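## Task

Lot numbers are printed on the shelf edge under each shelf spot, and several spots may carry the same number. Get one cardboard box from a lot 418 spot and one from a lot 414 spot onto the desk, with nothing overhanging the desk edge. All other cardboard boxes must stay on the shelves they started on. If a lot does not exist in the storeroom, leave it out. The desk must stay roughly where it is. The robot must not tip over or finish leaning, or the task fails.

## Robot and tools

Robot: a simulated Hello Robot Stretch 3 with one arm. It has a two-wheeled base (0.33 m long, 0.34 m wide, rounded back) that turns about a point 0.05 m behind its front edge, a lift on a vertical mast, and a telescoping arm that reaches out to the robot's right side. The base cannot strafe, so to shift the gripper forward or back you drive the base. With the arm pulled in and wrist folded, turning sweeps a circle of radius 0.28 m; an unfolded level wrist reaches past it.

Frames: the base frame has its origin on the floor between the drive wheels, x forward, y left, z up, in metres. hand_pose is reported in it, at the fingertip contact point. The odometry frame is the base frame at scene start; base_odometry counts wheel rotation only (slip reads as travel), heading in rad, left positive.

Tool move: runs one action. Either "base" and/or "joints" (optionally with "speeds", "pace", "contact_limits"), or "servos": "reboot" alone. Motions start together. "base" holds exactly one key: {"translate_m": d} drives d metres straight, forward positive, an offset from the last reported base position, range -3 to 3; or {"rotate_rad": d} spins in place by d radians, left positive, an offset, range -6.4 to 6.4. "joints" is one object keyed by joint name with absolute targets: lift_m 0 to 1.1 m; arm_m extension 0 to 0.52 m; wrist_yaw_rad -1.345 to 4.42 (0 along the arm, positive toward the front); wrist_pitch_rad -1.57 to 0.451 (0 level, negative tips fingers down); wrist_roll_rad -2.911 to 2.918; gripper_m -0.089 to 0.179 (larger is wider; fingertip gap is about 0.007 m less when nearly shut, 0.025 m less wide open); head_pan_rad -3.953 to 1.73 (0 forward, positive left, -1.57 along the arm); head_tilt_rad -1.53 to 0.419 (negative looks down). "pace" is "default" or "max"; "speeds" sets per-motion top speeds up to the max values (translate 0.30 m/s, rotate 1.90 rad/s, lift 0.15 m/s, arm 0.40 m/s). The base is capped at 0.10 m/s and 0.63 rad/s unless lift_m < 0.30, arm_m < 0.03 and wrist_yaw_rad > 2.54. "contact_limits" takes arm_m (effort %, 1 to 100), lift_m as {"down": n, "up": n} (1 to 100, force beyond free motion; below about 12 may trip spuriously), translate_m and rotate_rad (wheel effort); each must sit beside its own command. "cameras": list of head_camera, nav_camera, wrist_camera or "all". "blocking": false returns in about 0.5 s while motion continues. An action stops after 14 s (time_out). Unknown keys make a call invalid; out-of-range values get it refused, and then later move/wait/finished_scene calls in that reply are skipped, as after any uncommanded stop.

Other tools: wait(seconds 0 to 10, cameras) returns state; stop(cameras) brakes all running motions; zoom_image(camera, region [x0,y0,x1,y1], max 504x504 px) magnifies the latest image; finished_scene(scene) ends the current scene irrevocably, nothing may follow it in that reply.

Results: the move line reads done or the worst status; base_status and joint_status give per-motion endings: done, moving, off_target (rested short, may still push), contact_stop (that joint goes slack until commanded), time_out, torque_fault (wrist/head servo off; send servos reboot). on_its_own reports uncommanded behaviour; "held at" is the target. motor_effort is % of max, positive toward higher values, bracket = peak; wrist pitch saturates near 45, roll near 72. lidar_m: 12 sectors of 30 degrees, first straight ahead, counter-clockwise, distances at 0.17 m height; "-" means nothing or closer than 0.15 m. wrist_depth_mm and head_depth_mm are 7x7 grids of median depth. base_tilt in degrees; turned_by_imu beats turned_by_wheels if they disagree by over 0.15 rad. head_camera images arrive rotated (turn clockwise 90 degrees to view upright), nav_camera the opposite way.

Gripping: close below the box width to hold; open at least 0.05 above its width to let go. Readings do not confirm a grasp.

Cautions: before folding the wrist over the base (yaw 3.0) or unfolding, put lift between 0.32 and 0.95, pitch -0.4, roll near 0; folded, lift may go down to 0.25. With yaw below -0.4 keep pitch at -0.5 or lower. Pushing into something rigid with the gripper above about 0.45 m, or driving while hooked on something, can topple the robot; if tilt appears, back the gripper off. Wrist, head and base (without a limit) push without stopping. Avoid drops, slams, letting go of moving boxes, hard impacts and shoving the desk.

Each tool is called after "Call:" by a JSON object that holds its "api" and its "payload".

## Session

Call:
{"api": "move", "payload": {}}

Call:
{"api": "move", "payload": {"joints": {"head_pan_rad":-1.57,"head_tilt_rad":-0.2}, "cameras": ["head_camera","nav_camera"]}}

Call:
{"api": "move", "payload": {"joints": {"head_pan_rad":-3.5}, "cameras": ["nav_camera"]}}

Call:
{"api": "move", "payload": {"joints": {"head_pan_rad":1.6}, "cameras": ["nav_camera"]}}

Scene clock: 0.00 s.
base_odometry: x=+0.000 y=+0.000 heading=+0.000
turned_by_wheels: +0.000
turned_by_imu: +0.000
base_tilt: forward=-0.3 right=-1.3
lidar_m: 0.73 0.73 0.85 1.53 2.66 1.26 1.01 1.11 1.82 1.63 1.40 0.83
head_depth_mm: 802 792 784 776 768 761 757 / 774 765 758 751 744 737 730 / 748 740 734 728 721 715 708 / 724 715 710 705 699 694 687 / 702 695 689 684 679 672 667 / 681 673 667 664 658 652 648 / 661 655 652 644 640 634 631
base_status: not commanded
joint_positions: lift_m=+0.374 arm_m=+0.001 wrist_yaw_rad=+3.009 wrist_pitch_rad=-0.462 wrist_roll_rad=+0.000 gripper_m=+0.037 head_pan_rad=+0.000 head_tilt_rad=-0.003
joint_status: not commanded
measured_speeds: all 0
motor_effort: left_wheel=-0.4 right_wheel=+0.1 lift_m=+22.4 arm_m=-1.9 wrist_yaw_rad=-1.0 wrist_pitch_rad=+1.9 wrist_roll_rad=-0.1 gripper_m=+0.3 head_pan_rad=+1.2 head_tilt_rad=+6.7
hand_pose: x=+0.0076 y=+0.0712 z=+0.3774 quat_wxyz=(+0.207, +0.697, +0.116, +0.676) (m; base frame)
wrist_depth_mm: - 138 - - - 859 - / - 151 - - - 975 - / - 167 922 - - 937 - / 840 775 203 821 806 791 762 / 698 671 212 657 648 671 666 / 590 599 126 579 128 582 578 / 522 546 287 355 507 509 509
pictures: head_camera (sideways), nav_camera (sideways), wrist_camera
camera_calibration:
head_camera: T_world_to_cam=[[0.049258, -0.0462949, -0.997713, 1.31416], [0.0559933, 0.997482, -0.0435198, 0.0560066], [0.997215, -0.0537216, 0.0517262, -0.117899], [0, 0, 0, 1]] pos_world=[0.0497012, -0.00136013, 1.31969]
nav_camera: T_world_to_cam=[[-0.0233498, 0.0170467, 0.999582, -1.25828], [0.00969844, -0.999804, 0.017277, 0.0275711], [0.99968, 0.0100978, 0.0231799, -0.0831342], [0, 0, 0, 1]] pos_world=[0.0534596, 0.0498547, 1.25921]
wrist_camera: T_world_to_cam=[[0.994963, -0.0965217, -0.0270514, 0.016197], [-0.0806635, -0.610724, -0.787724, 0.37395], [0.0595115, 0.785938, -0.615434, 0.342021], [0, 0, 0, 1]] pos_world=[-0.00630544, -0.0388635, 0.505499]

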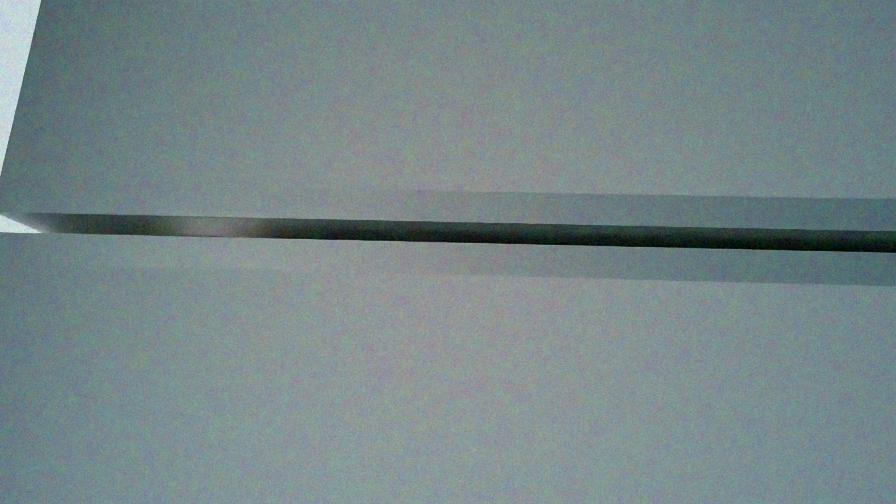

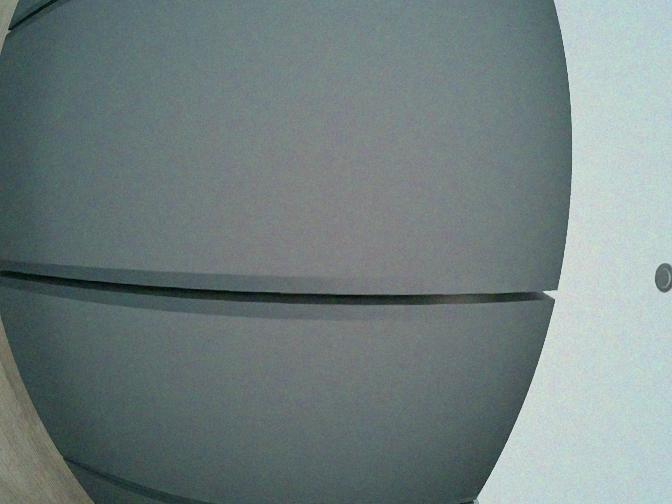

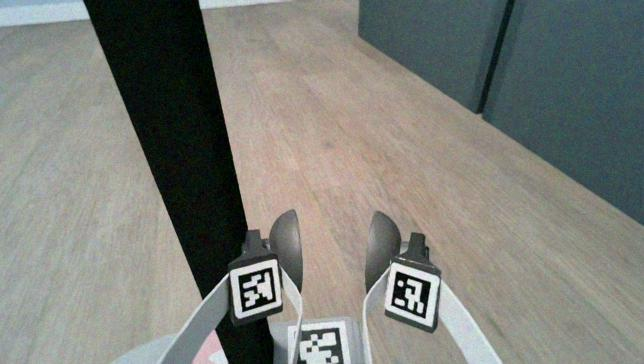

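Scene clock: 1.23 s.
move: done
base_odometry: x=+0.000 y=+0.000 heading=+0.000
turned_by_wheels: +0.000
turned_by_imu: +0.000
base_tilt: forward=-0.3 right=-1.2
lidar_m: 0.73 0.72 0.85 1.53 2.66 1.26 1.01 1.12 1.81 1.62 1.39 0.83
head_depth_mm: 2146 1836 1893 2296 2393 2277 1747 / 2074 2035 2125 2058 2063 2065 1741 / 2022 2027 2135 2180 2203 2229 1725 / 1946 1988 2054 2106 2141 2191 1728 / 1882 1732 1777 1800 1877 1896 1719 / 1817 1815 1888 1905 1941 1979 1675 / 1754 1814 1862 1903 1962 1959 1632
base_status: not commanded
joint_positions: lift_m=+0.374 arm_m=+0.001 wrist_yaw_rad=+3.009 wrist_pitch_rad=-0.462 wrist_roll_rad=+0.000 gripper_m=+0.037 head_pan_rad=-1.607 head_tilt_rad=-0.199
joint_status: all done
measured_speeds: all 0
motor_effort: left_wheel=-0.6(0.7) right_wheel=+0.3(1.1) lift_m=+23.5(23.8) arm_m=-3.6(3.8) wrist_yaw_rad=-1.0(1.1) wrist_pitch_rad=+1.9(2.1) wrist_roll_rad=-0.2(0.3) gripper_m=+0.0(0.8) head_pan_rad=+3.0(5.3) head_tilt_rad=-3.4(8.6)
hand_pose: x=+0.0076 y=+0.0712 z=+0.3774 quat_wxyz=(+0.207, +0.697, +0.116, +0.676) (m; base frame)
wrist_depth_mm: - 138 - - - 855 - / - 151 - - - 969 - / - 167 925 - - 947 - / 832 769 203 807 804 800 762 / 698 675 211 656 652 661 661 / 600 601 126 573 129 577 580 / 523 544 289 354 502 513 511
pictures: head_camera (sideways), nav_camera (sideways)
camera_calibration:
head_camera: T_world_to_cam=[[-0.0409988, 0.14785, -0.98816, 1.30199], [0.995152, -0.0824399, -0.0536237, 0.0633392], [-0.0893921, -0.985568, -0.143753, 0.143254], [0, 0, 0, 1]] pos_world=[0.00315363, -0.0460913, 1.31056]
nav_camera: T_world_to_cam=[[0.0108568, -0.17263, 0.984927, -1.23915], [-0.999617, 0.0232141, 0.0150875, 0.0365793], [-0.0254687, -0.984713, -0.172312, 0.177678], [0, 0, 0, 1]] pos_world=[0.0545437, -0.0398016, 1.25053]

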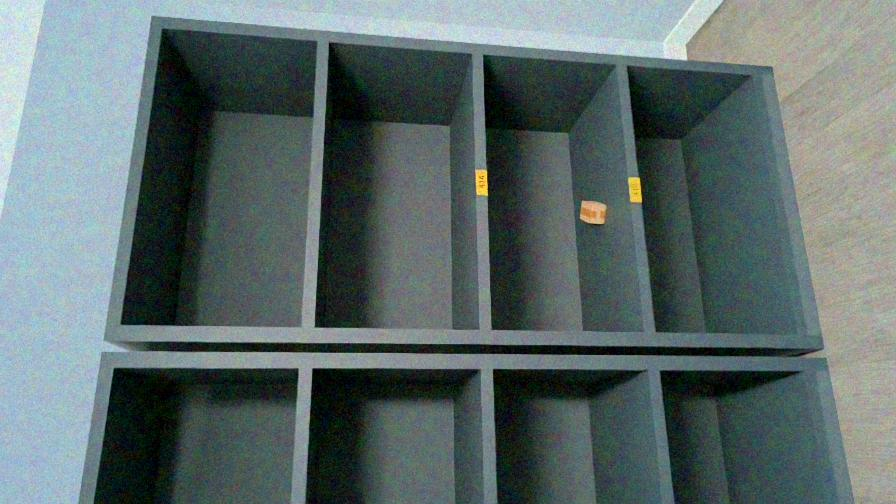

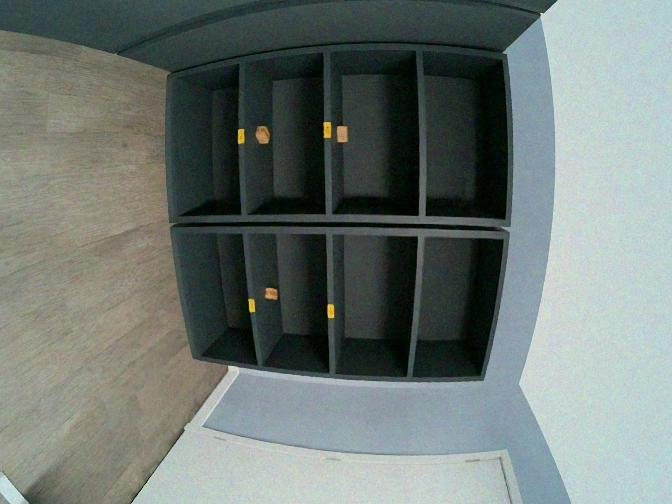

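Scene clock: 3.70 s.
move: done
base_odometry: x=+0.000 y=+0.000 heading=+0.000
turned_by_wheels: +0.000
turned_by_imu: +0.000
base_tilt: forward=-0.3 right=-1.3
lidar_m: 0.72 0.73 0.85 1.54 2.66 1.26 1.01 1.11 1.81 1.63 1.39 0.83
head_depth_mm: 2195 2322 2406 2544 2531 2253 1744 / 2017 2103 2191 2263 1711 2049 1698 / 1857 1931 1995 2077 1686 1274 1722 / 1712 1782 1826 1893 1670 1186 1725 / 1602 1650 1689 1751 1667 1058 1595 / 1488 1525 1586 1624 1621 1051 1518 / 1401 1441 1473 1522 1518 1049 1235
base_status: not commanded
joint_positions: lift_m=+0.374 arm_m=+0.001 wrist_yaw_rad=+3.009 wrist_pitch_rad=-0.462 wrist_roll_rad=+0.000 gripper_m=+0.037 head_pan_rad=-3.508 head_tilt_rad=-0.200
joint_status: all done
measured_speeds: translate_m=+0.000 rotate_rad=+0.000 lift_m=+0.000 arm_m=+0.000 wrist_yaw_rad=+0.000 wrist_pitch_rad=+0.000 wrist_roll_rad=+0.000 head_pan_rad=+0.024 head_tilt_rad=+0.000
motor_effort: left_wheel=-0.3(1.0) right_wheel=+0.7(1.2) lift_m=+23.2(24.1) arm_m=-6.3(6.7) wrist_yaw_rad=+0.7(2.1) wrist_pitch_rad=+2.0(2.0) wrist_roll_rad=-0.1(0.3) gripper_m=+0.3(0.9) head_pan_rad=+3.5(5.2) head_tilt_rad=-3.3(3.4)
hand_pose: x=+0.0076 y=+0.0712 z=+0.3774 quat_wxyz=(+0.207, +0.697, +0.116, +0.676) (m; base frame)
wrist_depth_mm: - 139 - - - 864 - / - 151 - - - 976 - / - 167 906 - - 950 - / 832 769 204 814 801 793 775 / 695 674 211 662 649 678 664 / 599 598 126 574 129 578 580 / 527 532 288 354 498 514 506
pictures: nav_camera (sideways)
camera_calibration:
nav_camera: T_world_to_cam=[[-0.167389, 0.0459393, 0.98482, -1.23785], [0.346137, 0.938063, 0.0150744, 0.0284712], [-0.923131, 0.343406, -0.172923, 0.183903], [0, 0, 0, 1]] pos_world=[-0.0472905, -0.0329952, 1.25043]

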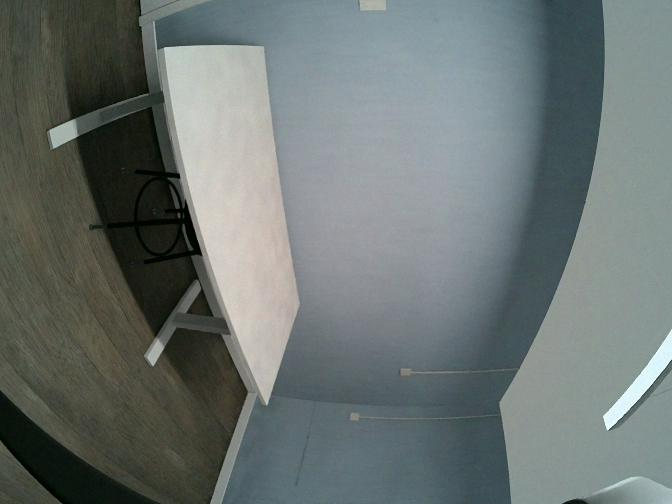

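Scene clock: 7.37 s.
move: done
base_odometry: x=+0.000 y=+0.000 heading=+0.000
turned_by_wheels: +0.000
turned_by_imu: +0.000
base_tilt: forward=-0.3 right=-1.2
lidar_m: 0.73 0.73 0.85 1.53 2.66 1.26 1.01 1.11 1.82 1.62 1.39 0.83
head_depth_mm: 1970 1268 1270 1266 1267 1269 1277 / 2576 1585 1580 1587 1590 1596 1596 / - 2571 2623 2739 2863 2356 1727 / - 2504 2593 2718 2745 2326 1712 / - 2466 2539 2638 2686 2293 1712 / - 2415 2466 2525 2637 2305 1686 / - 2347 2418 2508 2530 2293 1698
base_status: not commanded
joint_positions: lift_m=+0.374 arm_m=+0.001 wrist_yaw_rad=+3.009 wrist_pitch_rad=-0.462 wrist_roll_rad=+0.000 gripper_m=+0.037 head_pan_rad=+1.608 head_tilt_rad=-0.200
joint_status: all done
measured_speeds: translate_m=+0.000 rotate_rad=+0.000 lift_m=+0.000 arm_m=+0.000 wrist_yaw_rad=+0.000 wrist_pitch_rad=+0.000 wrist_roll_rad=+0.000 head_pan_rad=-0.024 head_tilt_rad=+0.000
motor_effort: left_wheel=-0.3(0.8) right_wheel=+0.4(1.1) lift_m=+24.3(24.3) arm_m=-10.1(10.4) wrist_yaw_rad=-0.4(1.6) wrist_pitch_rad=+2.0(2.1) wrist_roll_rad=-0.1(0.3) gripper_m=+0.7(1.1) head_pan_rad=-2.9(7.3) head_tilt_rad=-2.5(3.4)
hand_pose: x=+0.0076 y=+0.0712 z=+0.3774 quat_wxyz=(+0.207, +0.697, +0.116, +0.676) (m; base frame)
wrist_depth_mm: - 138 - - - 870 - / - 150 - - - 982 - / - 167 922 - - 938 - / 830 776 204 811 801 807 760 / 702 679 212 666 654 680 661 / 601 599 126 571 129 583 581 / 524 541 287 353 498 518 507
pictures: nav_camera (sideways)
camera_calibration:
nav_camera: T_world_to_cam=[[-0.0234972, 0.171972, 0.984822, -1.23873], [0.99863, 0.0500982, 0.0150784, 0.0244471], [-0.0467447, 0.983827, -0.172914, 0.178525], [0, 0, 0, 1]] pos_world=[-0.0451753, 0.0361651, 1.25043]

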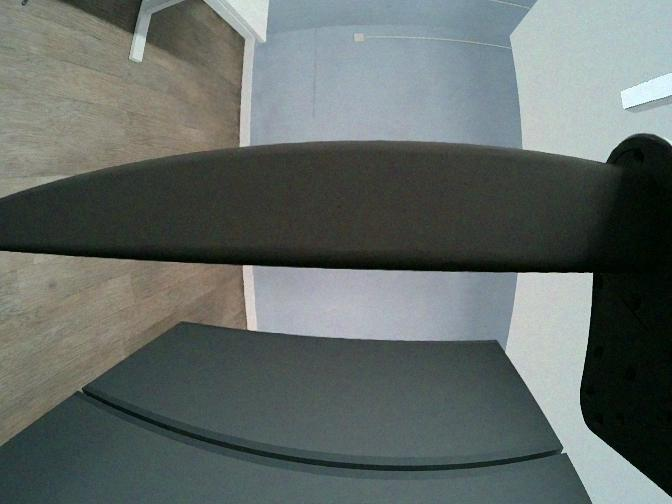

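Call:
{"api": "move", "payload": {"joints": {"head_pan_rad":-1.57,"head_tilt_rad":-0.35}, "cameras": ["head_camera"]}}

Call:
{"api": "zoom_image", "payload": {"camera": "head_camera", "region": [300, 60, 640, 260]}}

Call:
{"api": "move", "payload": {"joints": {"head_pan_rad":-2.0}, "cameras": ["head_camera"]}}

Call:
{"api": "zoom_image", "payload": {"camera": "head_camera", "region": [300, 60, 640, 260]}}

Call:
{"api": "move", "payload": {"joints": {"head_pan_rad":-2.9}, "cameras": ["head_camera"]}}

Scene clock: 18.47 s.
move: done
base_odometry: x=+0.000 y=+0.000 heading=+0.000
turned_by_wheels: +0.000
turned_by_imu: +0.000
base_tilt: forward=-0.2 right=-1.4
lidar_m: 0.72 0.73 0.85 1.53 2.66 1.26 1.01 1.12 1.82 1.62 1.39 0.83
head_depth_mm: 1692 1787 1840 2006 2433 1909 1485 / 1870 2005 2127 2205 2208 1896 1469 / 1857 1953 2074 2195 2212 1880 1471 / 1821 1921 2006 2145 2214 1863 1463 / 1396 1474 1580 1742 1850 1838 1455 / 1711 1792 1910 2035 2151 1795 1443 / 1696 1773 1862 1970 2059 1780 1447
base_status: not commanded
joint_positions: lift_m=+0.374 arm_m=+0.001 wrist_yaw_rad=+3.009 wrist_pitch_rad=-0.462 wrist_roll_rad=+0.000 gripper_m=+0.037 head_pan_rad=-1.578 head_tilt_rad=-0.355
joint_status: all done
measured_speeds: translate_m=+0.000 rotate_rad=+0.000 lift_m=+0.000 arm_m=+0.000 wrist_yaw_rad=+0.000 wrist_pitch_rad=+0.000 wrist_roll_rad=+0.000 head_pan_rad=+0.024 head_tilt_rad=+0.000
motor_effort: left_wheel=-0.5(0.8) right_wheel=+0.6(1.4) lift_m=+23.7(24.8) arm_m=-13.5(13.5) wrist_yaw_rad=+0.0(1.5) wrist_pitch_rad=+1.9(2.0) wrist_roll_rad=-0.3(0.4) gripper_m=+0.8(1.0) head_pan_rad=+3.0(5.3) head_tilt_rad=+5.1(6.9)
hand_pose: x=+0.0076 y=+0.0712 z=+0.3774 quat_wxyz=(+0.207, +0.697, +0.116, +0.676) (m; base frame)
wrist_depth_mm: - 139 - - - 854 - / - 151 - - - 951 - / - 167 940 - - 936 - / 835 775 204 818 805 800 758 / 697 681 211 664 653 670 660 / 603 600 126 575 129 580 574 / 525 540 288 354 501 510 509
pictures: head_camera (sideways)
camera_calibration:
head_camera: T_world_to_cam=[[-0.0440687, 0.297547, -0.953689, 1.25698], [0.997173, -0.0450522, -0.0601341, 0.071831], [-0.0608586, -0.953643, -0.294721, 0.33949], [0, 0, 0, 1]] pos_world=[0.00442626, -0.0470208, 1.30314]

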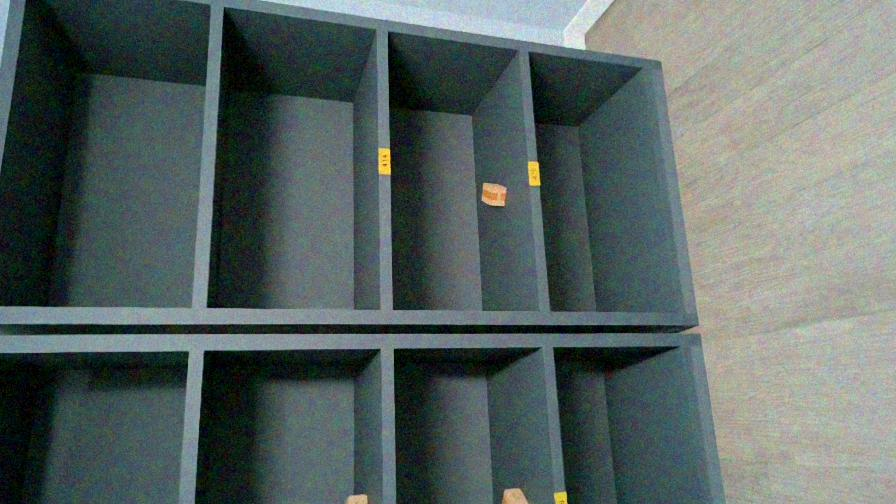

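Scaled by 1.482 from the camera's 896x504 image, which has a finer 1280x720 frame.

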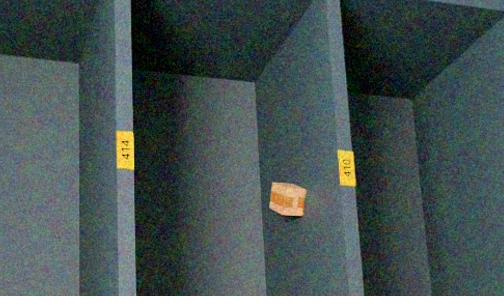

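Scene clock: 19.30 s.
move: done
base_odometry: x=+0.000 y=+0.000 heading=+0.000
turned_by_wheels: +0.000
turned_by_imu: +0.000
base_tilt: forward=-0.4 right=-1.3
lidar_m: 0.72 0.73 0.85 1.53 2.66 1.26 1.01 1.11 1.81 1.63 1.39 0.83
head_depth_mm: 1539 1578 1636 1704 1779 1789 1499 / 1694 1742 1823 1902 1984 1905 1482 / 1911 1975 2074 2165 2246 1896 1481 / 2129 2228 2356 2482 2465 1869 1472 / 1752 1863 1967 2067 2199 1877 1459 / 1891 2026 2104 2231 2286 1857 1451 / 1802 1897 1955 2087 2157 1800 1450
base_status: not commanded
joint_positions: lift_m=+0.374 arm_m=+0.001 wrist_yaw_rad=+3.009 wrist_pitch_rad=-0.462 wrist_roll_rad=+0.000 gripper_m=+0.037 head_pan_rad=-2.010 head_tilt_rad=-0.351
joint_status: all done
measured_speeds: all 0
motor_effort: left_wheel=-0.1(0.8) right_wheel=+0.7(1.3) lift_m=+24.1(24.7) arm_m=-12.5(13.2) wrist_yaw_rad=+0.7(1.7) wrist_pitch_rad=+1.9(2.1) wrist_roll_rad=-0.2(0.2) gripper_m=+0.3(1.0) head_pan_rad=-1.7(4.6) head_tilt_rad=+5.2(5.8)
hand_pose: x=+0.0076 y=+0.0712 z=+0.3774 quat_wxyz=(+0.207, +0.697, +0.116, +0.676) (m; base frame)
wrist_depth_mm: - 138 - - - 867 - / - 150 - - - 985 - / - 167 934 - - 941 - / 838 773 204 817 808 796 765 / 705 673 212 667 652 673 671 / 601 599 126 574 128 578 580 / 526 537 289 355 504 515 512
pictures: head_camera (sideways)
camera_calibration:
head_camera: T_world_to_cam=[[0.0830092, 0.28572, -0.954711, 1.25746], [0.886774, -0.458285, -0.0600504, 0.0724109], [-0.454687, -0.841629, -0.291411, 0.337622], [0, 0, 0, 1]] pos_world=[-0.0150803, -0.0419438, 1.30325]

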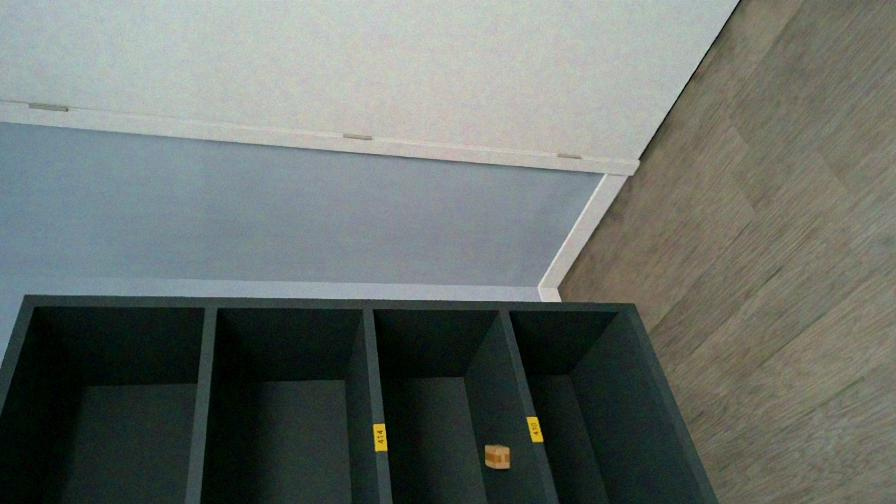

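Scaled by 1.482 from the camera's 896x504 image, which has a finer 1280x720 frame.

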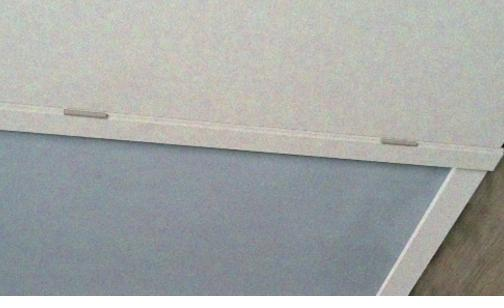

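Scene clock: 20.33 s.
move: done
base_odometry: x=+0.000 y=+0.000 heading=+0.000
turned_by_wheels: +0.000
turned_by_imu: +0.000
base_tilt: forward=-0.3 right=-1.3
lidar_m: 0.72 0.73 0.85 1.53 2.66 1.26 1.01 1.11 1.81 1.63 1.39 0.83
head_depth_mm: 1354 1421 1511 1610 1226 991 1453 / 1343 1417 1502 1586 1208 985 1478 / 1337 1420 1492 1582 1201 978 1470 / 1334 1410 1491 1583 1186 970 1469 / 1337 1401 1485 1564 1179 961 1410 / 1326 1403 1479 1568 1688 1739 1458 / 1317 1387 1452 1540 1652 1724 1463
base_status: not commanded
joint_positions: lift_m=+0.374 arm_m=+0.001 wrist_yaw_rad=+3.009 wrist_pitch_rad=-0.462 wrist_roll_rad=+0.000 gripper_m=+0.037 head_pan_rad=-2.927 head_tilt_rad=-0.350
joint_status: all done
measured_speeds: all 0
motor_effort: left_wheel=-0.1(0.6) right_wheel=+0.5(0.9) lift_m=+24.2(24.8) arm_m=-12.5(13.2) wrist_yaw_rad=-0.6(1.5) wrist_pitch_rad=+1.9(2.0) wrist_roll_rad=+0.0(0.5) gripper_m=+0.6(0.8) head_pan_rad=+2.5(5.4) head_tilt_rad=+4.6(6.0)
hand_pose: x=+0.0076 y=+0.0712 z=+0.3774 quat_wxyz=(+0.207, +0.697, +0.116, +0.676) (m; base frame)
wrist_depth_mm: - 138 - - - 880 - / - 150 - - - 992 - / - 167 922 - - 939 - / 837 759 204 811 811 797 763 / 697 674 211 660 653 681 672 / 604 604 126 569 129 581 573 / 530 536 289 352 504 515 510
pictures: head_camera (sideways)
camera_calibration:
head_camera: T_world_to_cam=[[0.276566, 0.107464, -0.954967, 1.25668], [0.17496, -0.982751, -0.0599205, 0.0765435], [-0.944934, -0.150509, -0.290597, 0.339546], [0, 0, 0, 1]] pos_world=[-0.0400984, -0.00871966, 1.30335]

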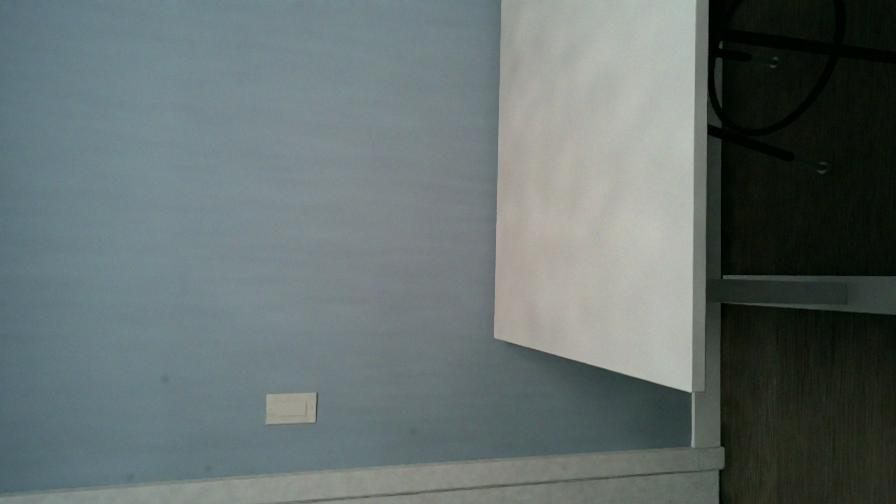

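Call:
{"api": "move", "payload": {"joints": {"head_pan_rad":-1.1,"head_tilt_rad":-0.3}, "cameras": ["head_camera"]}}

Call:
{"api": "zoom_image", "payload": {"camera": "head_camera", "region": [330, 60, 750, 400]}}

Scene clock: 30.47 s.
move: done
base_odometry: x=+0.000 y=+0.000 heading=+0.000
turned_by_wheels: +0.000
turned_by_imu: +0.000
base_tilt: forward=-0.2 right=-1.3
lidar_m: 0.72 0.73 0.85 1.53 2.66 1.26 1.01 1.12 1.81 1.62 1.39 0.83
head_depth_mm: 1582 1759 1728 1574 1640 1723 1573 / 1669 1822 1920 2004 2031 1926 1554 / 1690 1869 1970 2049 2020 1905 1553 / 1699 1905 2025 2123 2150 1879 1542 / 1706 1735 1858 1915 1970 1895 1541 / 1443 1487 1547 1620 1684 1754 1533 / 1174 1204 1250 1287 1346 1370 1408
base_status: not commanded
joint_positions: lift_m=+0.374 arm_m=+0.001 wrist_yaw_rad=+3.009 wrist_pitch_rad=-0.462 wrist_roll_rad=+0.000 gripper_m=+0.037 head_pan_rad=-1.092 head_tilt_rad=-0.298
joint_status: all done
measured_speeds: translate_m=+0.000 rotate_rad=+0.000 lift_m=+0.000 arm_m=+0.000 wrist_yaw_rad=+0.000 wrist_pitch_rad=+0.000 wrist_roll_rad=+0.000 head_pan_rad=-0.024 head_tilt_rad=+0.000
motor_effort: left_wheel=-0.1(0.7) right_wheel=+0.7(1.1) lift_m=+24.8(25.3) arm_m=-11.5(12.9) wrist_yaw_rad=+0.9(1.7) wrist_pitch_rad=+1.8(2.1) wrist_roll_rad=-0.2(0.3) gripper_m=+0.7(0.9) head_pan_rad=-3.5(5.3) head_tilt_rad=+2.2(9.2)
hand_pose: x=+0.0076 y=+0.0712 z=+0.3774 quat_wxyz=(+0.207, +0.697, +0.116, +0.676) (m; base frame)
wrist_depth_mm: - 139 - - - 868 - / - 151 - - - 979 - / - 167 915 - - 954 - / 828 771 203 812 799 787 759 / 703 680 211 665 655 674 663 / 596 594 126 571 129 584 582 / 527 540 287 352 502 514 505
pictures: head_camera (sideways)
camera_calibration:
head_camera: T_world_to_cam=[[-0.15301, 0.194324, -0.968931, 1.27753], [0.904136, 0.423306, -0.0578816, 0.0694647], [0.398906, -0.884901, -0.240465, 0.26609], [0, 0, 0, 1]] pos_world=[0.0265244, -0.042196, 1.30585]

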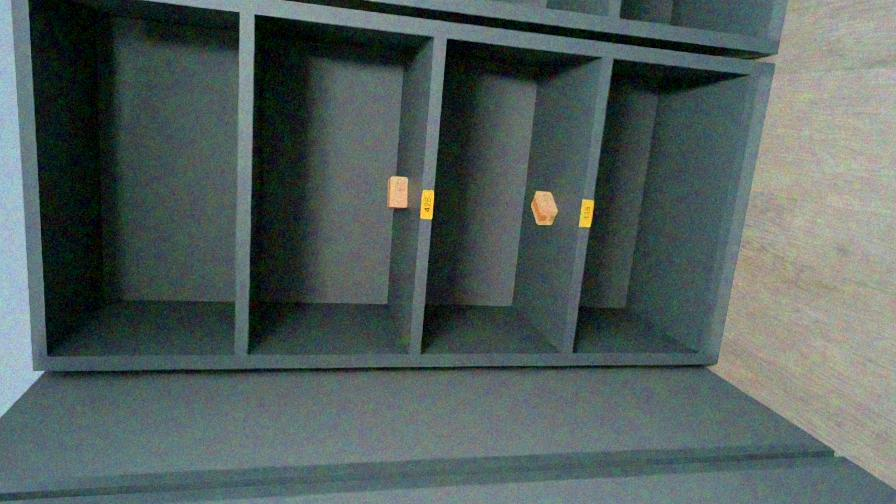

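Scaled by 1.200 from the camera's 896x504 image, which has a finer 1280x720 frame.

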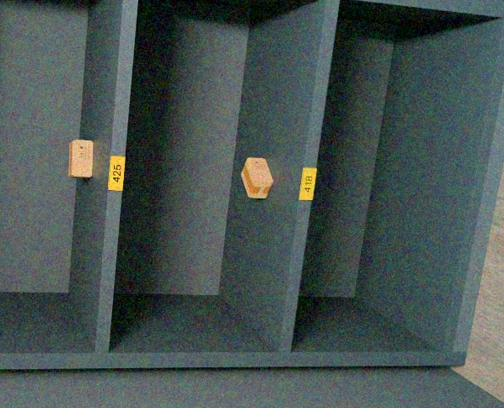

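Call:
{"api": "move", "payload": {"base": {"rotate_rad":-1.131}, "pace": "max"}}

Call:
{"api": "move", "payload": {"base": {"translate_m":1.12}, "pace": "max"}}

Call:
{"api": "move", "payload": {"base": {"rotate_rad":1.341}, "joints": {"lift_m":0.75,"head_pan_rad":-1.57,"head_tilt_rad":-0.8}}}

Call:
{"api": "move", "payload": {"joints": {"wrist_yaw_rad":0,"gripper_m":0.179}, "cameras": ["head_camera","wrist_camera"]}}

Scene clock: 90.43 s.
move: done
base_odometry: x=+0.000 y=+0.000 heading=-1.131
turned_by_wheels: -1.131
turned_by_imu: -1.111
base_tilt: forward=-0.4 right=-1.2
lidar_m: 1.58 0.86 0.73 0.72 0.82 1.35 2.66 1.26 1.01 1.11 1.74 1.63
head_depth_mm: 1374 1426 1475 1522 1597 1644 1560 / 1484 1527 1588 1659 1712 1783 1561 / 1577 1654 1717 1791 1876 1891 1548 / 1713 1776 1877 1956 2065 2018 1534 / 1893 1977 2092 2202 2290 1989 1537 / 2087 2169 2298 2433 2517 1987 1528 / 1750 1755 1857 1913 2045 1933 1514
base_status: done
joint_positions: lift_m=+0.374 arm_m=+0.001 wrist_yaw_rad=+3.009 wrist_pitch_rad=-0.462 wrist_roll_rad=+0.000 gripper_m=+0.037 head_pan_rad=-1.100 head_tilt_rad=-0.300
joint_status: not commanded
measured_speeds: all 0
motor_effort: left_wheel=+8.3(12.0) right_wheel=-10.1(13.4) lift_m=+25.3(25.6) arm_m=-12.4(13.7) wrist_yaw_rad=-0.5(1.7) wrist_pitch_rad=+1.9(2.1) wrist_roll_rad=-0.1(0.3) gripper_m=+0.5(1.0) head_pan_rad=-3.0(3.7) head_tilt_rad=-3.6(4.1)
hand_pose: x=+0.0076 y=+0.0712 z=+0.3774 quat_wxyz=(+0.207, +0.697, +0.116, +0.676) (m; base frame)
wrist_depth_mm: - 138 - - - - - / - 150 161 - - - - / 978 166 176 - - - - / 841 766 203 831 790 805 796 / 703 672 211 655 654 671 664 / 598 601 126 573 129 577 577 / 525 536 289 354 509 507 520
pictures: none

Scene clock: 102.60 s.
move: done
base_odometry: x=+0.477 y=-1.013 heading=-1.130
turned_by_wheels: +0.000
turned_by_imu: +0.000
base_tilt: forward=-0.3 right=-1.1
lidar_m: 0.91 0.58 0.49 0.49 0.55 0.91 3.72 1.71 1.78 1.45 0.67 0.77
head_depth_mm: 1219 1278 1677 1757 1851 1871 1573 / 1288 1327 1385 1407 1488 1597 1512 / 1376 1402 1500 1322 1570 1319 1463 / 1327 1070 1500 1303 1526 1200 1363 / 1185 681 1305 1035 802 1095 911 / 562 588 617 646 680 724 766 / 574 607 655 694 692 786 834
base_status: done
joint_positions: lift_m=+0.374 arm_m=+0.001 wrist_yaw_rad=+3.009 wrist_pitch_rad=-0.462 wrist_roll_rad=+0.000 gripper_m=+0.037 head_pan_rad=-1.100 head_tilt_rad=-0.300
joint_status: not commanded
measured_speeds: all 0
motor_effort: left_wheel=+7.2(13.1) right_wheel=+1.5(10.5) lift_m=+25.8(26.7) arm_m=-7.1(13.0) wrist_yaw_rad=+0.1(2.1) wrist_pitch_rad=+1.9(2.1) wrist_roll_rad=+0.0(0.4) gripper_m=+0.4(1.1) head_pan_rad=-2.7(3.7) head_tilt_rad=-2.2(4.1)
hand_pose: x=+0.0076 y=+0.0712 z=+0.3774 quat_wxyz=(+0.207, +0.697, +0.116, +0.676) (m; base frame)
wrist_depth_mm: - 139 - - 485 463 454 / - 150 162 - 526 - - / - 167 175 - 575 - - / - 190 192 - 651 - - / 692 677 212 640 656 648 646 / 598 601 126 570 128 581 580 / 529 535 288 354 507 509 505
pictures: none

Scene clock: 106.83 s.
move: done
base_odometry: x=+0.477 y=-1.013 heading=+0.210
turned_by_wheels: +1.341
turned_by_imu: +1.320
base_tilt: forward=-0.2 right=-1.2
lidar_m: 0.49 0.50 0.67 1.74 2.21 1.72 1.78 1.43 0.68 0.98 0.68 0.51
head_depth_mm: 825 821 631 1059 941 1105 291 / 820 806 623 1124 939 1241 289 / 821 797 615 1106 931 1226 292 / 816 706 608 1101 927 1223 315 / 814 728 602 1093 921 1221 331 / 812 759 596 1087 910 1208 1122 / 811 748 588 1077 906 1208 1110
base_status: done
joint_positions: lift_m=+0.750 arm_m=+0.001 wrist_yaw_rad=+3.009 wrist_pitch_rad=-0.462 wrist_roll_rad=+0.000 gripper_m=+0.037 head_pan_rad=-1.570 head_tilt_rad=-0.800
joint_status: all done
measured_speeds: all 0
motor_effort: left_wheel=-9.2(12.4) right_wheel=+8.5(13.1) lift_m=+29.0(33.7) arm_m=-12.1(13.5) wrist_yaw_rad=-0.6(1.5) wrist_pitch_rad=+2.0(2.1) wrist_roll_rad=-0.2(0.3) gripper_m=+0.6(1.1) head_pan_rad=+3.3(5.5) head_tilt_rad=+2.1(6.7)
hand_pose: x=+0.0076 y=+0.0711 z=+0.7528 quat_wxyz=(+0.208, +0.697, +0.116, +0.676) (m; base frame)
wrist_depth_mm: - 138 - - - - - / - 151 - - - - - / - 167 - - - - - / - - 203 - - - - / - - 212 - - - - / - - 126 - 128 - - / 929 903 287 889 856 861 -
pictures: none

Scene clock: 109.33 s.
move: done
base_odometry: x=+0.477 y=-1.013 heading=+0.210
turned_by_wheels: +0.000
turned_by_imu: +0.000
base_tilt: forward=-0.3 right=-1.2
lidar_m: 0.49 0.50 0.67 1.74 2.20 1.71 1.78 1.43 0.68 0.98 0.68 0.51
head_depth_mm: 822 819 631 1052 941 1107 291 / 820 804 623 1121 938 1237 289 / 818 795 620 1113 930 553 292 / 815 706 610 1103 923 400 314 / 815 728 602 1099 920 1212 1127 / 812 760 596 1088 911 1215 1117 / 812 751 588 1076 906 1206 1111
base_status: not commanded
joint_positions: lift_m=+0.750 arm_m=+0.001 wrist_yaw_rad=+0.003 wrist_pitch_rad=-0.462 wrist_roll_rad=+0.000 gripper_m=+0.179 head_pan_rad=-1.570 head_tilt_rad=-0.800
joint_status: all done
measured_speeds: all 0
motor_effort: left_wheel=-9.3(9.6) right_wheel=+8.6(9.6) lift_m=+22.8(29.1) arm_m=-11.5(12.9) wrist_yaw_rad=-3.2(6.6) wrist_pitch_rad=+1.9(2.1) wrist_roll_rad=-0.1(0.3) gripper_m=+0.7(84.0) head_pan_rad=+3.4(4.2) head_tilt_rad=+2.5(3.2)
hand_pose: x=-0.0208 y=-0.3641 z=+0.7528 quat_wxyz=(+0.689, +0.163, -0.688, -0.161) (m; base frame)
wrist_depth_mm: - 698 - - - 674 - / - - - - - - - / - - - 574 - - - / - - - - - - 531 / - 142 - - - - 458 / - 126 - - - - - / - - - - - - 105
pictures: head_camera (sideways), wrist_camera
camera_calibration:
head_camera: T_world_to_cam=[[-0.046803, 0.679081, -0.73257, 0.968622], [0.997491, -0.00722148, -0.0704227, 0.0851604], [-0.0531129, -0.734028, -0.677039, 0.836941], [0, 0, 0, 1]] pos_world=[0.00484005, -0.0428193, 1.28222]
wrist_camera: T_world_to_cam=[[-0.998883, -0.0387538, -0.0270523, -0.00794657], [-0.00259702, 0.616533, -0.787325, 0.849728], [0.0471905, -0.786374, -0.615945, 0.344516], [0, 0, 0, 1]] pos_world=[-0.0219888, -0.253275, 0.880999]

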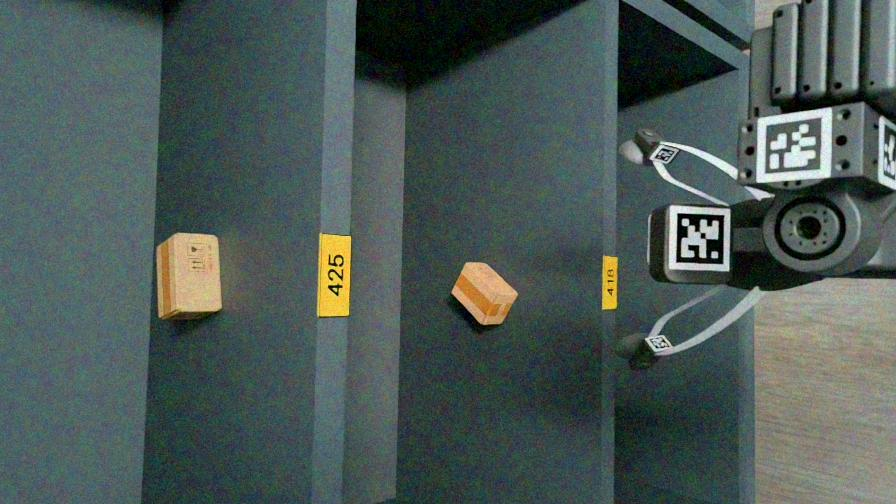

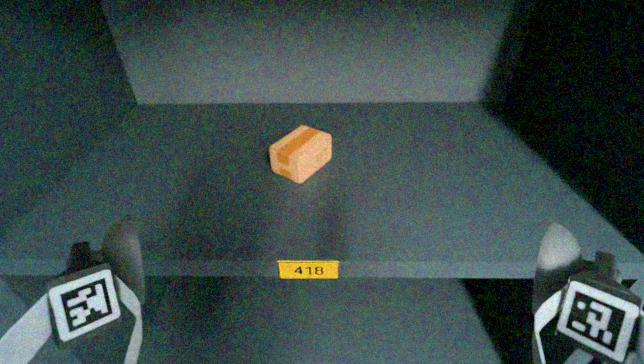

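Call:
{"api": "move", "payload": {"base": {"translate_m":0.134}, "joints": {"lift_m":0.58,"wrist_yaw_rad":-0.35,"wrist_pitch_rad":-0.25}}}

Call:
{"api": "move", "payload": {"joints": {"arm_m":0.18}, "cameras": ["head_camera","wrist_camera"]}}

Scene clock: 151.43 s.
move: done
base_odometry: x=+0.608 y=-0.985 heading=+0.210
turned_by_wheels: +0.000
turned_by_imu: -0.001
base_tilt: forward=-0.2 right=-1.3
lidar_m: 0.35 0.36 0.49 1.25 2.81 1.82 1.91 0.77 0.76 0.98 0.52 0.37
head_depth_mm: 818 819 603 1126 945 1251 1146 / 819 768 599 1125 941 1231 1139 / 815 711 618 1112 936 1231 494 / 809 783 610 1102 925 1212 508 / 813 773 604 1095 920 1212 1122 / 808 761 596 1086 915 1212 1119 / 795 752 590 931 879 1052 1095
base_status: done
joint_positions: lift_m=+0.580 arm_m=+0.001 wrist_yaw_rad=-0.347 wrist_pitch_rad=-0.271 wrist_roll_rad=+0.000 gripper_m=+0.179 head_pan_rad=-1.570 head_tilt_rad=-0.800
joint_status: all done
measured_speeds: all 0
motor_effort: left_wheel=+5.8(9.8) right_wheel=+5.3(12.1) lift_m=+25.8(26.4) arm_m=-8.3(10.4) wrist_yaw_rad=-2.5(6.3) wrist_pitch_rad=+3.5(5.7) wrist_roll_rad=-0.2(0.4) gripper_m=+0.5(1.1) head_pan_rad=+2.8(3.9) head_tilt_rad=+2.5(3.1)
hand_pose: x=-0.1032 y=-0.3716 z=+0.6268 quat_wxyz=(+0.674, -0.026, -0.706, -0.215) (m; base frame)
wrist_depth_mm: - - - - 756 - - / - - - - 790 - - / - - 472 - - - - / - - - - - - 488 / - 146 - - - - - / 123 140 - - - - - / - - - - - 716 105
pictures: none

Scene clock: 154.00 s.
move: done
base_odometry: x=+0.608 y=-0.985 heading=+0.210
turned_by_wheels: +0.000
turned_by_imu: +0.000
base_tilt: forward=-0.3 right=-1.1
lidar_m: 0.35 0.37 0.49 1.26 2.81 1.82 1.91 0.77 0.76 0.98 0.52 0.37
head_depth_mm: 820 818 603 1129 946 1238 1146 / 818 764 600 1121 938 1210 442 / 813 711 618 1110 907 533 1112 / 814 784 611 1104 897 554 1129 / 813 772 603 1093 921 1214 1124 / 808 760 596 1085 915 1208 1112 / 795 748 590 935 880 1052 1088
base_status: not commanded
joint_positions: lift_m=+0.580 arm_m=+0.180 wrist_yaw_rad=-0.347 wrist_pitch_rad=-0.271 wrist_roll_rad=+0.000 gripper_m=+0.179 head_pan_rad=-1.570 head_tilt_rad=-0.800
joint_status: all done
measured_speeds: all 0
motor_effort: left_wheel=+5.7(6.3) right_wheel=+5.4(6.7) lift_m=+28.3(31.1) arm_m=+13.4(15.9) wrist_yaw_rad=-2.6(4.5) wrist_pitch_rad=+3.5(3.6) wrist_roll_rad=+0.0(0.3) gripper_m=+0.4(1.1) head_pan_rad=+2.8(3.6) head_tilt_rad=+1.3(3.0)
hand_pose: x=-0.1033 y=-0.5510 z=+0.6268 quat_wxyz=(+0.674, -0.027, -0.706, -0.216) (m; base frame)
wrist_depth_mm: - - - - - 617 - / - - - - - - - / - - - - - - - / - - 324 356 - - - / - 146 321 318 318 317 315 / 119 254 273 272 271 270 269 / 218 224 229 230 229 233 105
pictures: head_camera (sideways), wrist_camera
camera_calibration:
head_camera: T_world_to_cam=[[-0.0468704, 0.679077, -0.732569, 0.968621], [0.997493, -0.00710159, -0.0704036, 0.085141], [-0.0530119, -0.734032, -0.677042, 0.836945], [0, 0, 0, 1]] pos_world=[0.00484013, -0.0428192, 1.28222]
wrist_camera: T_world_to_cam=[[-0.953079, 0.302072, -0.0198026, 0.0870701], [0.154396, 0.428789, -0.890113, 0.842726], [-0.260387, -0.851406, -0.455309, -0.0443824], [0, 0, 0, 1]] pos_world=[-0.0586856, -0.42544, 0.731638]

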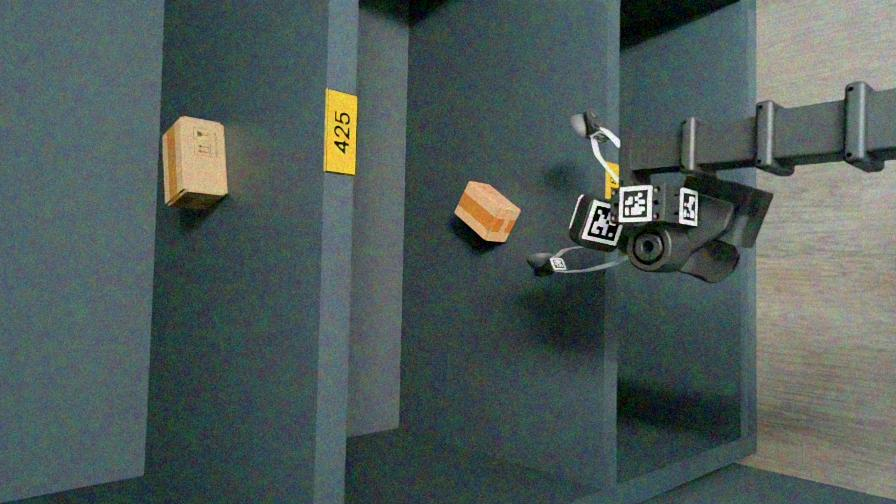

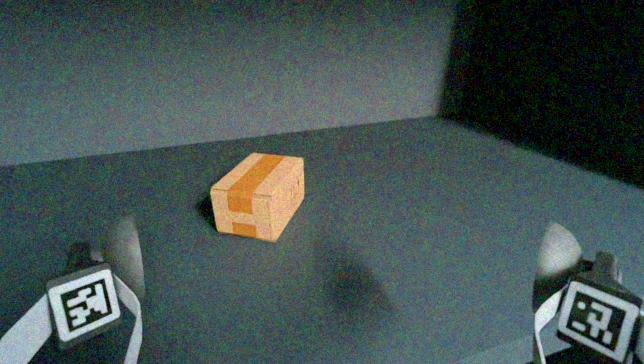

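Call:
{"api": "move", "payload": {"joints": {"arm_m":0.28,"lift_m":0.545}, "cameras": ["head_camera","wrist_camera"]}}

Scene clock: 172.33 s.
move: done
base_odometry: x=+0.608 y=-0.985 heading=+0.210
turned_by_wheels: +0.000
turned_by_imu: +0.000
base_tilt: forward=-0.3 right=-1.2
lidar_m: 0.35 0.36 0.49 1.26 2.81 1.82 1.91 0.77 0.76 0.98 0.52 0.37
head_depth_mm: 820 817 603 1128 947 1242 1145 / 815 768 600 1116 939 1236 492 / 817 711 616 1108 649 585 1093 / 814 784 612 1103 721 1219 1127 / 811 772 603 1094 920 1211 1124 / 809 761 595 1083 913 1208 1119 / 796 749 589 932 882 1052 1096
base_status: not commanded
joint_positions: lift_m=+0.545 arm_m=+0.280 wrist_yaw_rad=-0.347 wrist_pitch_rad=-0.271 wrist_roll_rad=+0.000 gripper_m=+0.179 head_pan_rad=-1.570 head_tilt_rad=-0.800
joint_status: all done
measured_speeds: all 0
motor_effort: left_wheel=+5.8(6.4) right_wheel=+5.3(6.0) lift_m=+24.0(25.5) arm_m=+12.2(15.4) wrist_yaw_rad=-4.7(4.7) wrist_pitch_rad=+3.4(3.5) wrist_roll_rad=+0.1(0.3) gripper_m=+0.5(1.2) head_pan_rad=+2.6(3.1) head_tilt_rad=+2.0(2.4)
hand_pose: x=-0.1033 y=-0.6510 z=+0.5919 quat_wxyz=(+0.674, -0.027, -0.706, -0.215) (m; base frame)
wrist_depth_mm: - - - - - 538 - / - - - - - 570 - / - - - - - - - / - - 245 248 316 330 310 / 289 264 213 252 272 270 269 / 119 209 221 223 222 222 - / 179 184 189 189 188 187 105
pictures: head_camera (sideways), wrist_camera
camera_calibration:
head_camera: T_world_to_cam=[[-0.0468704, 0.679077, -0.732569, 0.968621], [0.997493, -0.00710159, -0.0704036, 0.085141], [-0.0530119, -0.734032, -0.677042, 0.836945], [0, 0, 0, 1]] pos_world=[0.00484013, -0.0428192, 1.28222]
wrist_camera: T_world_to_cam=[[-0.953064, 0.302121, -0.0197687, 0.116587], [0.154328, 0.42859, -0.890221, 0.854417], [-0.260482, -0.851489, -0.4551, -0.145653], [0, 0, 0, 1]] pos_world=[-0.0586854, -0.52544, 0.696638]

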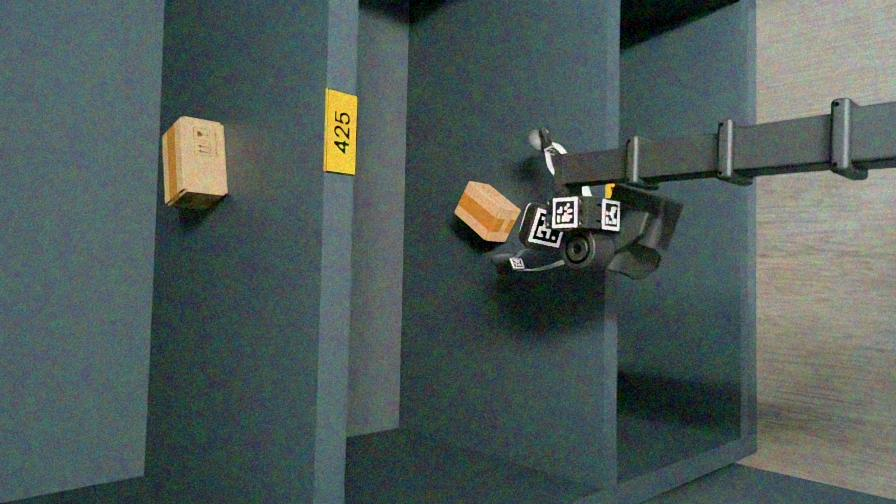

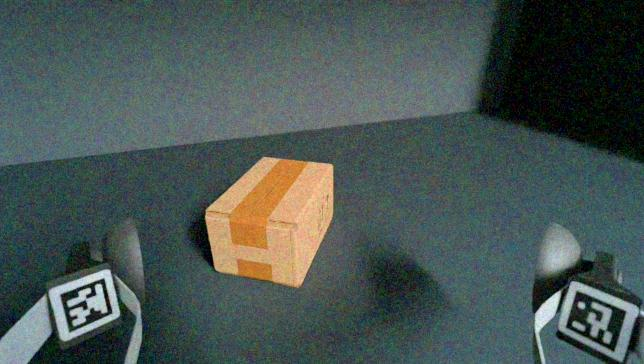

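Call:
{"api": "move", "payload": {"base": {"translate_m":0.022}, "joints": {"lift_m":0.528}}}

Call:
{"api": "move", "payload": {"joints": {"arm_m":0.37}, "contact_limits": {"arm_m":35}, "cameras": ["head_camera","wrist_camera"]}}

Scene clock: 184.30 s.
move: done
base_odometry: x=+0.630 y=-0.981 heading=+0.210
turned_by_wheels: +0.000
turned_by_imu: +0.000
base_tilt: forward=-0.3 right=-1.1
lidar_m: 0.33 0.34 0.46 1.18 2.00 1.84 1.93 0.78 0.79 0.98 0.48 0.35
head_depth_mm: 819 820 604 1126 947 1245 1141 / 815 725 598 1121 933 1230 1102 / 816 717 614 1107 788 591 1072 / 815 785 608 1101 734 1218 1125 / 810 772 604 1094 920 1216 1127 / 812 762 597 1084 918 1214 1121 / 784 732 591 861 869 1046 1070
base_status: done
joint_positions: lift_m=+0.528 arm_m=+0.280 wrist_yaw_rad=-0.347 wrist_pitch_rad=-0.271 wrist_roll_rad=+0.000 gripper_m=+0.179 head_pan_rad=-1.570 head_tilt_rad=-0.800
joint_status: all done
measured_speeds: all 0
motor_effort: left_wheel=+5.2(9.6) right_wheel=+6.2(9.4) lift_m=+23.0(26.1) arm_m=+9.0(9.9) wrist_yaw_rad=-1.6(3.9) wrist_pitch_rad=+3.4(3.5) wrist_roll_rad=+0.1(0.3) gripper_m=+0.3(1.1) head_pan_rad=+2.6(3.0) head_tilt_rad=+1.1(2.5)
hand_pose: x=-0.1033 y=-0.6510 z=+0.5749 quat_wxyz=(+0.674, -0.027, -0.706, -0.215) (m; base frame)
wrist_depth_mm: - - - - - 539 - / - - - - - 571 - / - - - 272 - - - / 303 301 236 220 298 296 310 / 249 237 227 216 244 243 253 / 119 144 200 200 200 198 - / 160 165 170 169 168 168 105
pictures: none

Scene clock: 186.20 s.
move: done
base_odometry: x=+0.630 y=-0.981 heading=+0.210
turned_by_wheels: +0.000
turned_by_imu: +0.000
base_tilt: forward=-0.3 right=-1.1
lidar_m: 0.33 0.34 0.46 1.18 2.01 1.84 1.93 0.78 0.79 0.98 0.48 0.35
head_depth_mm: 818 820 604 1128 948 1245 1152 / 817 726 598 1117 938 1241 1101 / 813 716 616 1110 698 592 1075 / 813 782 609 1105 752 1226 1125 / 814 771 604 1094 922 1219 1124 / 810 760 597 1083 911 1209 1120 / 784 732 590 862 867 1041 1078
base_status: not commanded
joint_positions: lift_m=+0.528 arm_m=+0.370 wrist_yaw_rad=-0.347 wrist_pitch_rad=-0.271 wrist_roll_rad=+0.000 gripper_m=+0.179 head_pan_rad=-1.570 head_tilt_rad=-0.800
joint_status: all done
measured_speeds: all 0
motor_effort: left_wheel=+5.1(5.7) right_wheel=+6.7(6.8) lift_m=+24.2(24.7) arm_m=+13.4(14.7) wrist_yaw_rad=-3.0(4.9) wrist_pitch_rad=+3.4(3.5) wrist_roll_rad=-0.2(0.3) gripper_m=+0.6(1.1) head_pan_rad=+2.1(2.8) head_tilt_rad=+0.9(2.0)
contact_limits: arm_m 35 (drawing in: default 31, maximum 55; extending or still: default 40, maximum 69)
hand_pose: x=-0.1033 y=-0.7410 z=+0.5749 quat_wxyz=(+0.674, -0.027, -0.706, -0.215) (m; base frame)
wrist_depth_mm: 290 307 332 - - - 465 / 304 322 - - - - 492 / 319 335 - - - - - / 321 303 299 299 297 313 309 / 248 237 245 160 176 242 252 / 119 145 200 136 140 199 - / 160 164 164 136 158 168 105
pictures: head_camera (sideways), wrist_camera
camera_calibration:
head_camera: T_world_to_cam=[[-0.0468704, 0.679077, -0.732569, 0.968621], [0.997493, -0.00710159, -0.0704036, 0.085141], [-0.0530119, -0.734032, -0.677042, 0.836945], [0, 0, 0, 1]] pos_world=[0.00484013, -0.0428192, 1.28222]
wrist_camera: T_world_to_cam=[[-0.953073, 0.302094, -0.0197832, 0.143435], [0.154294, 0.428478, -0.890281, 0.877826], [-0.260472, -0.851555, -0.454982, -0.230144], [0, 0, 0, 1]] pos_world=[-0.0586854, -0.61544, 0.679638]

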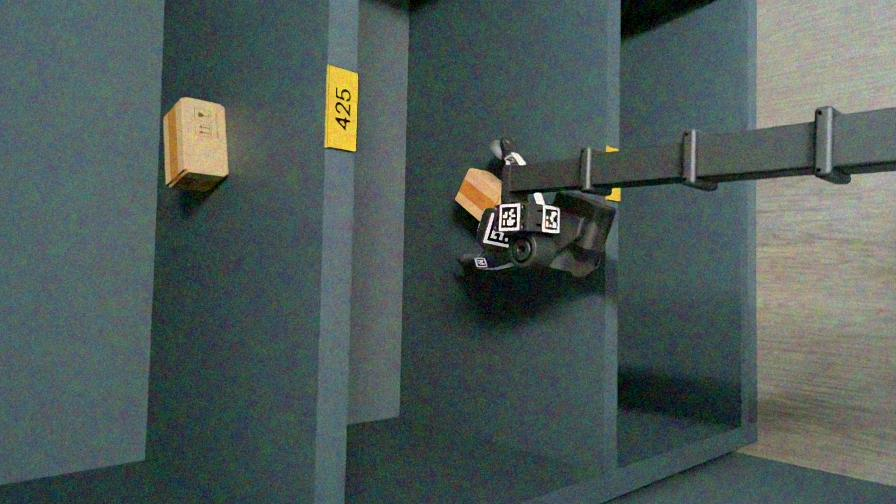

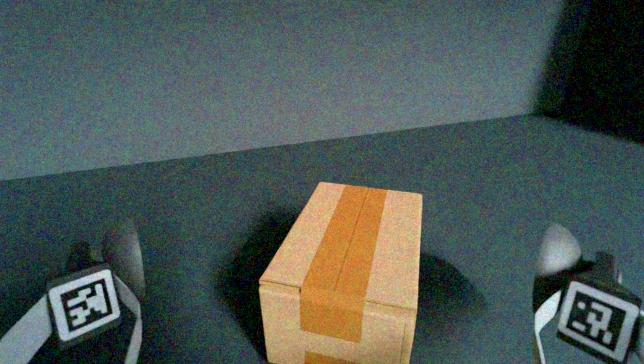

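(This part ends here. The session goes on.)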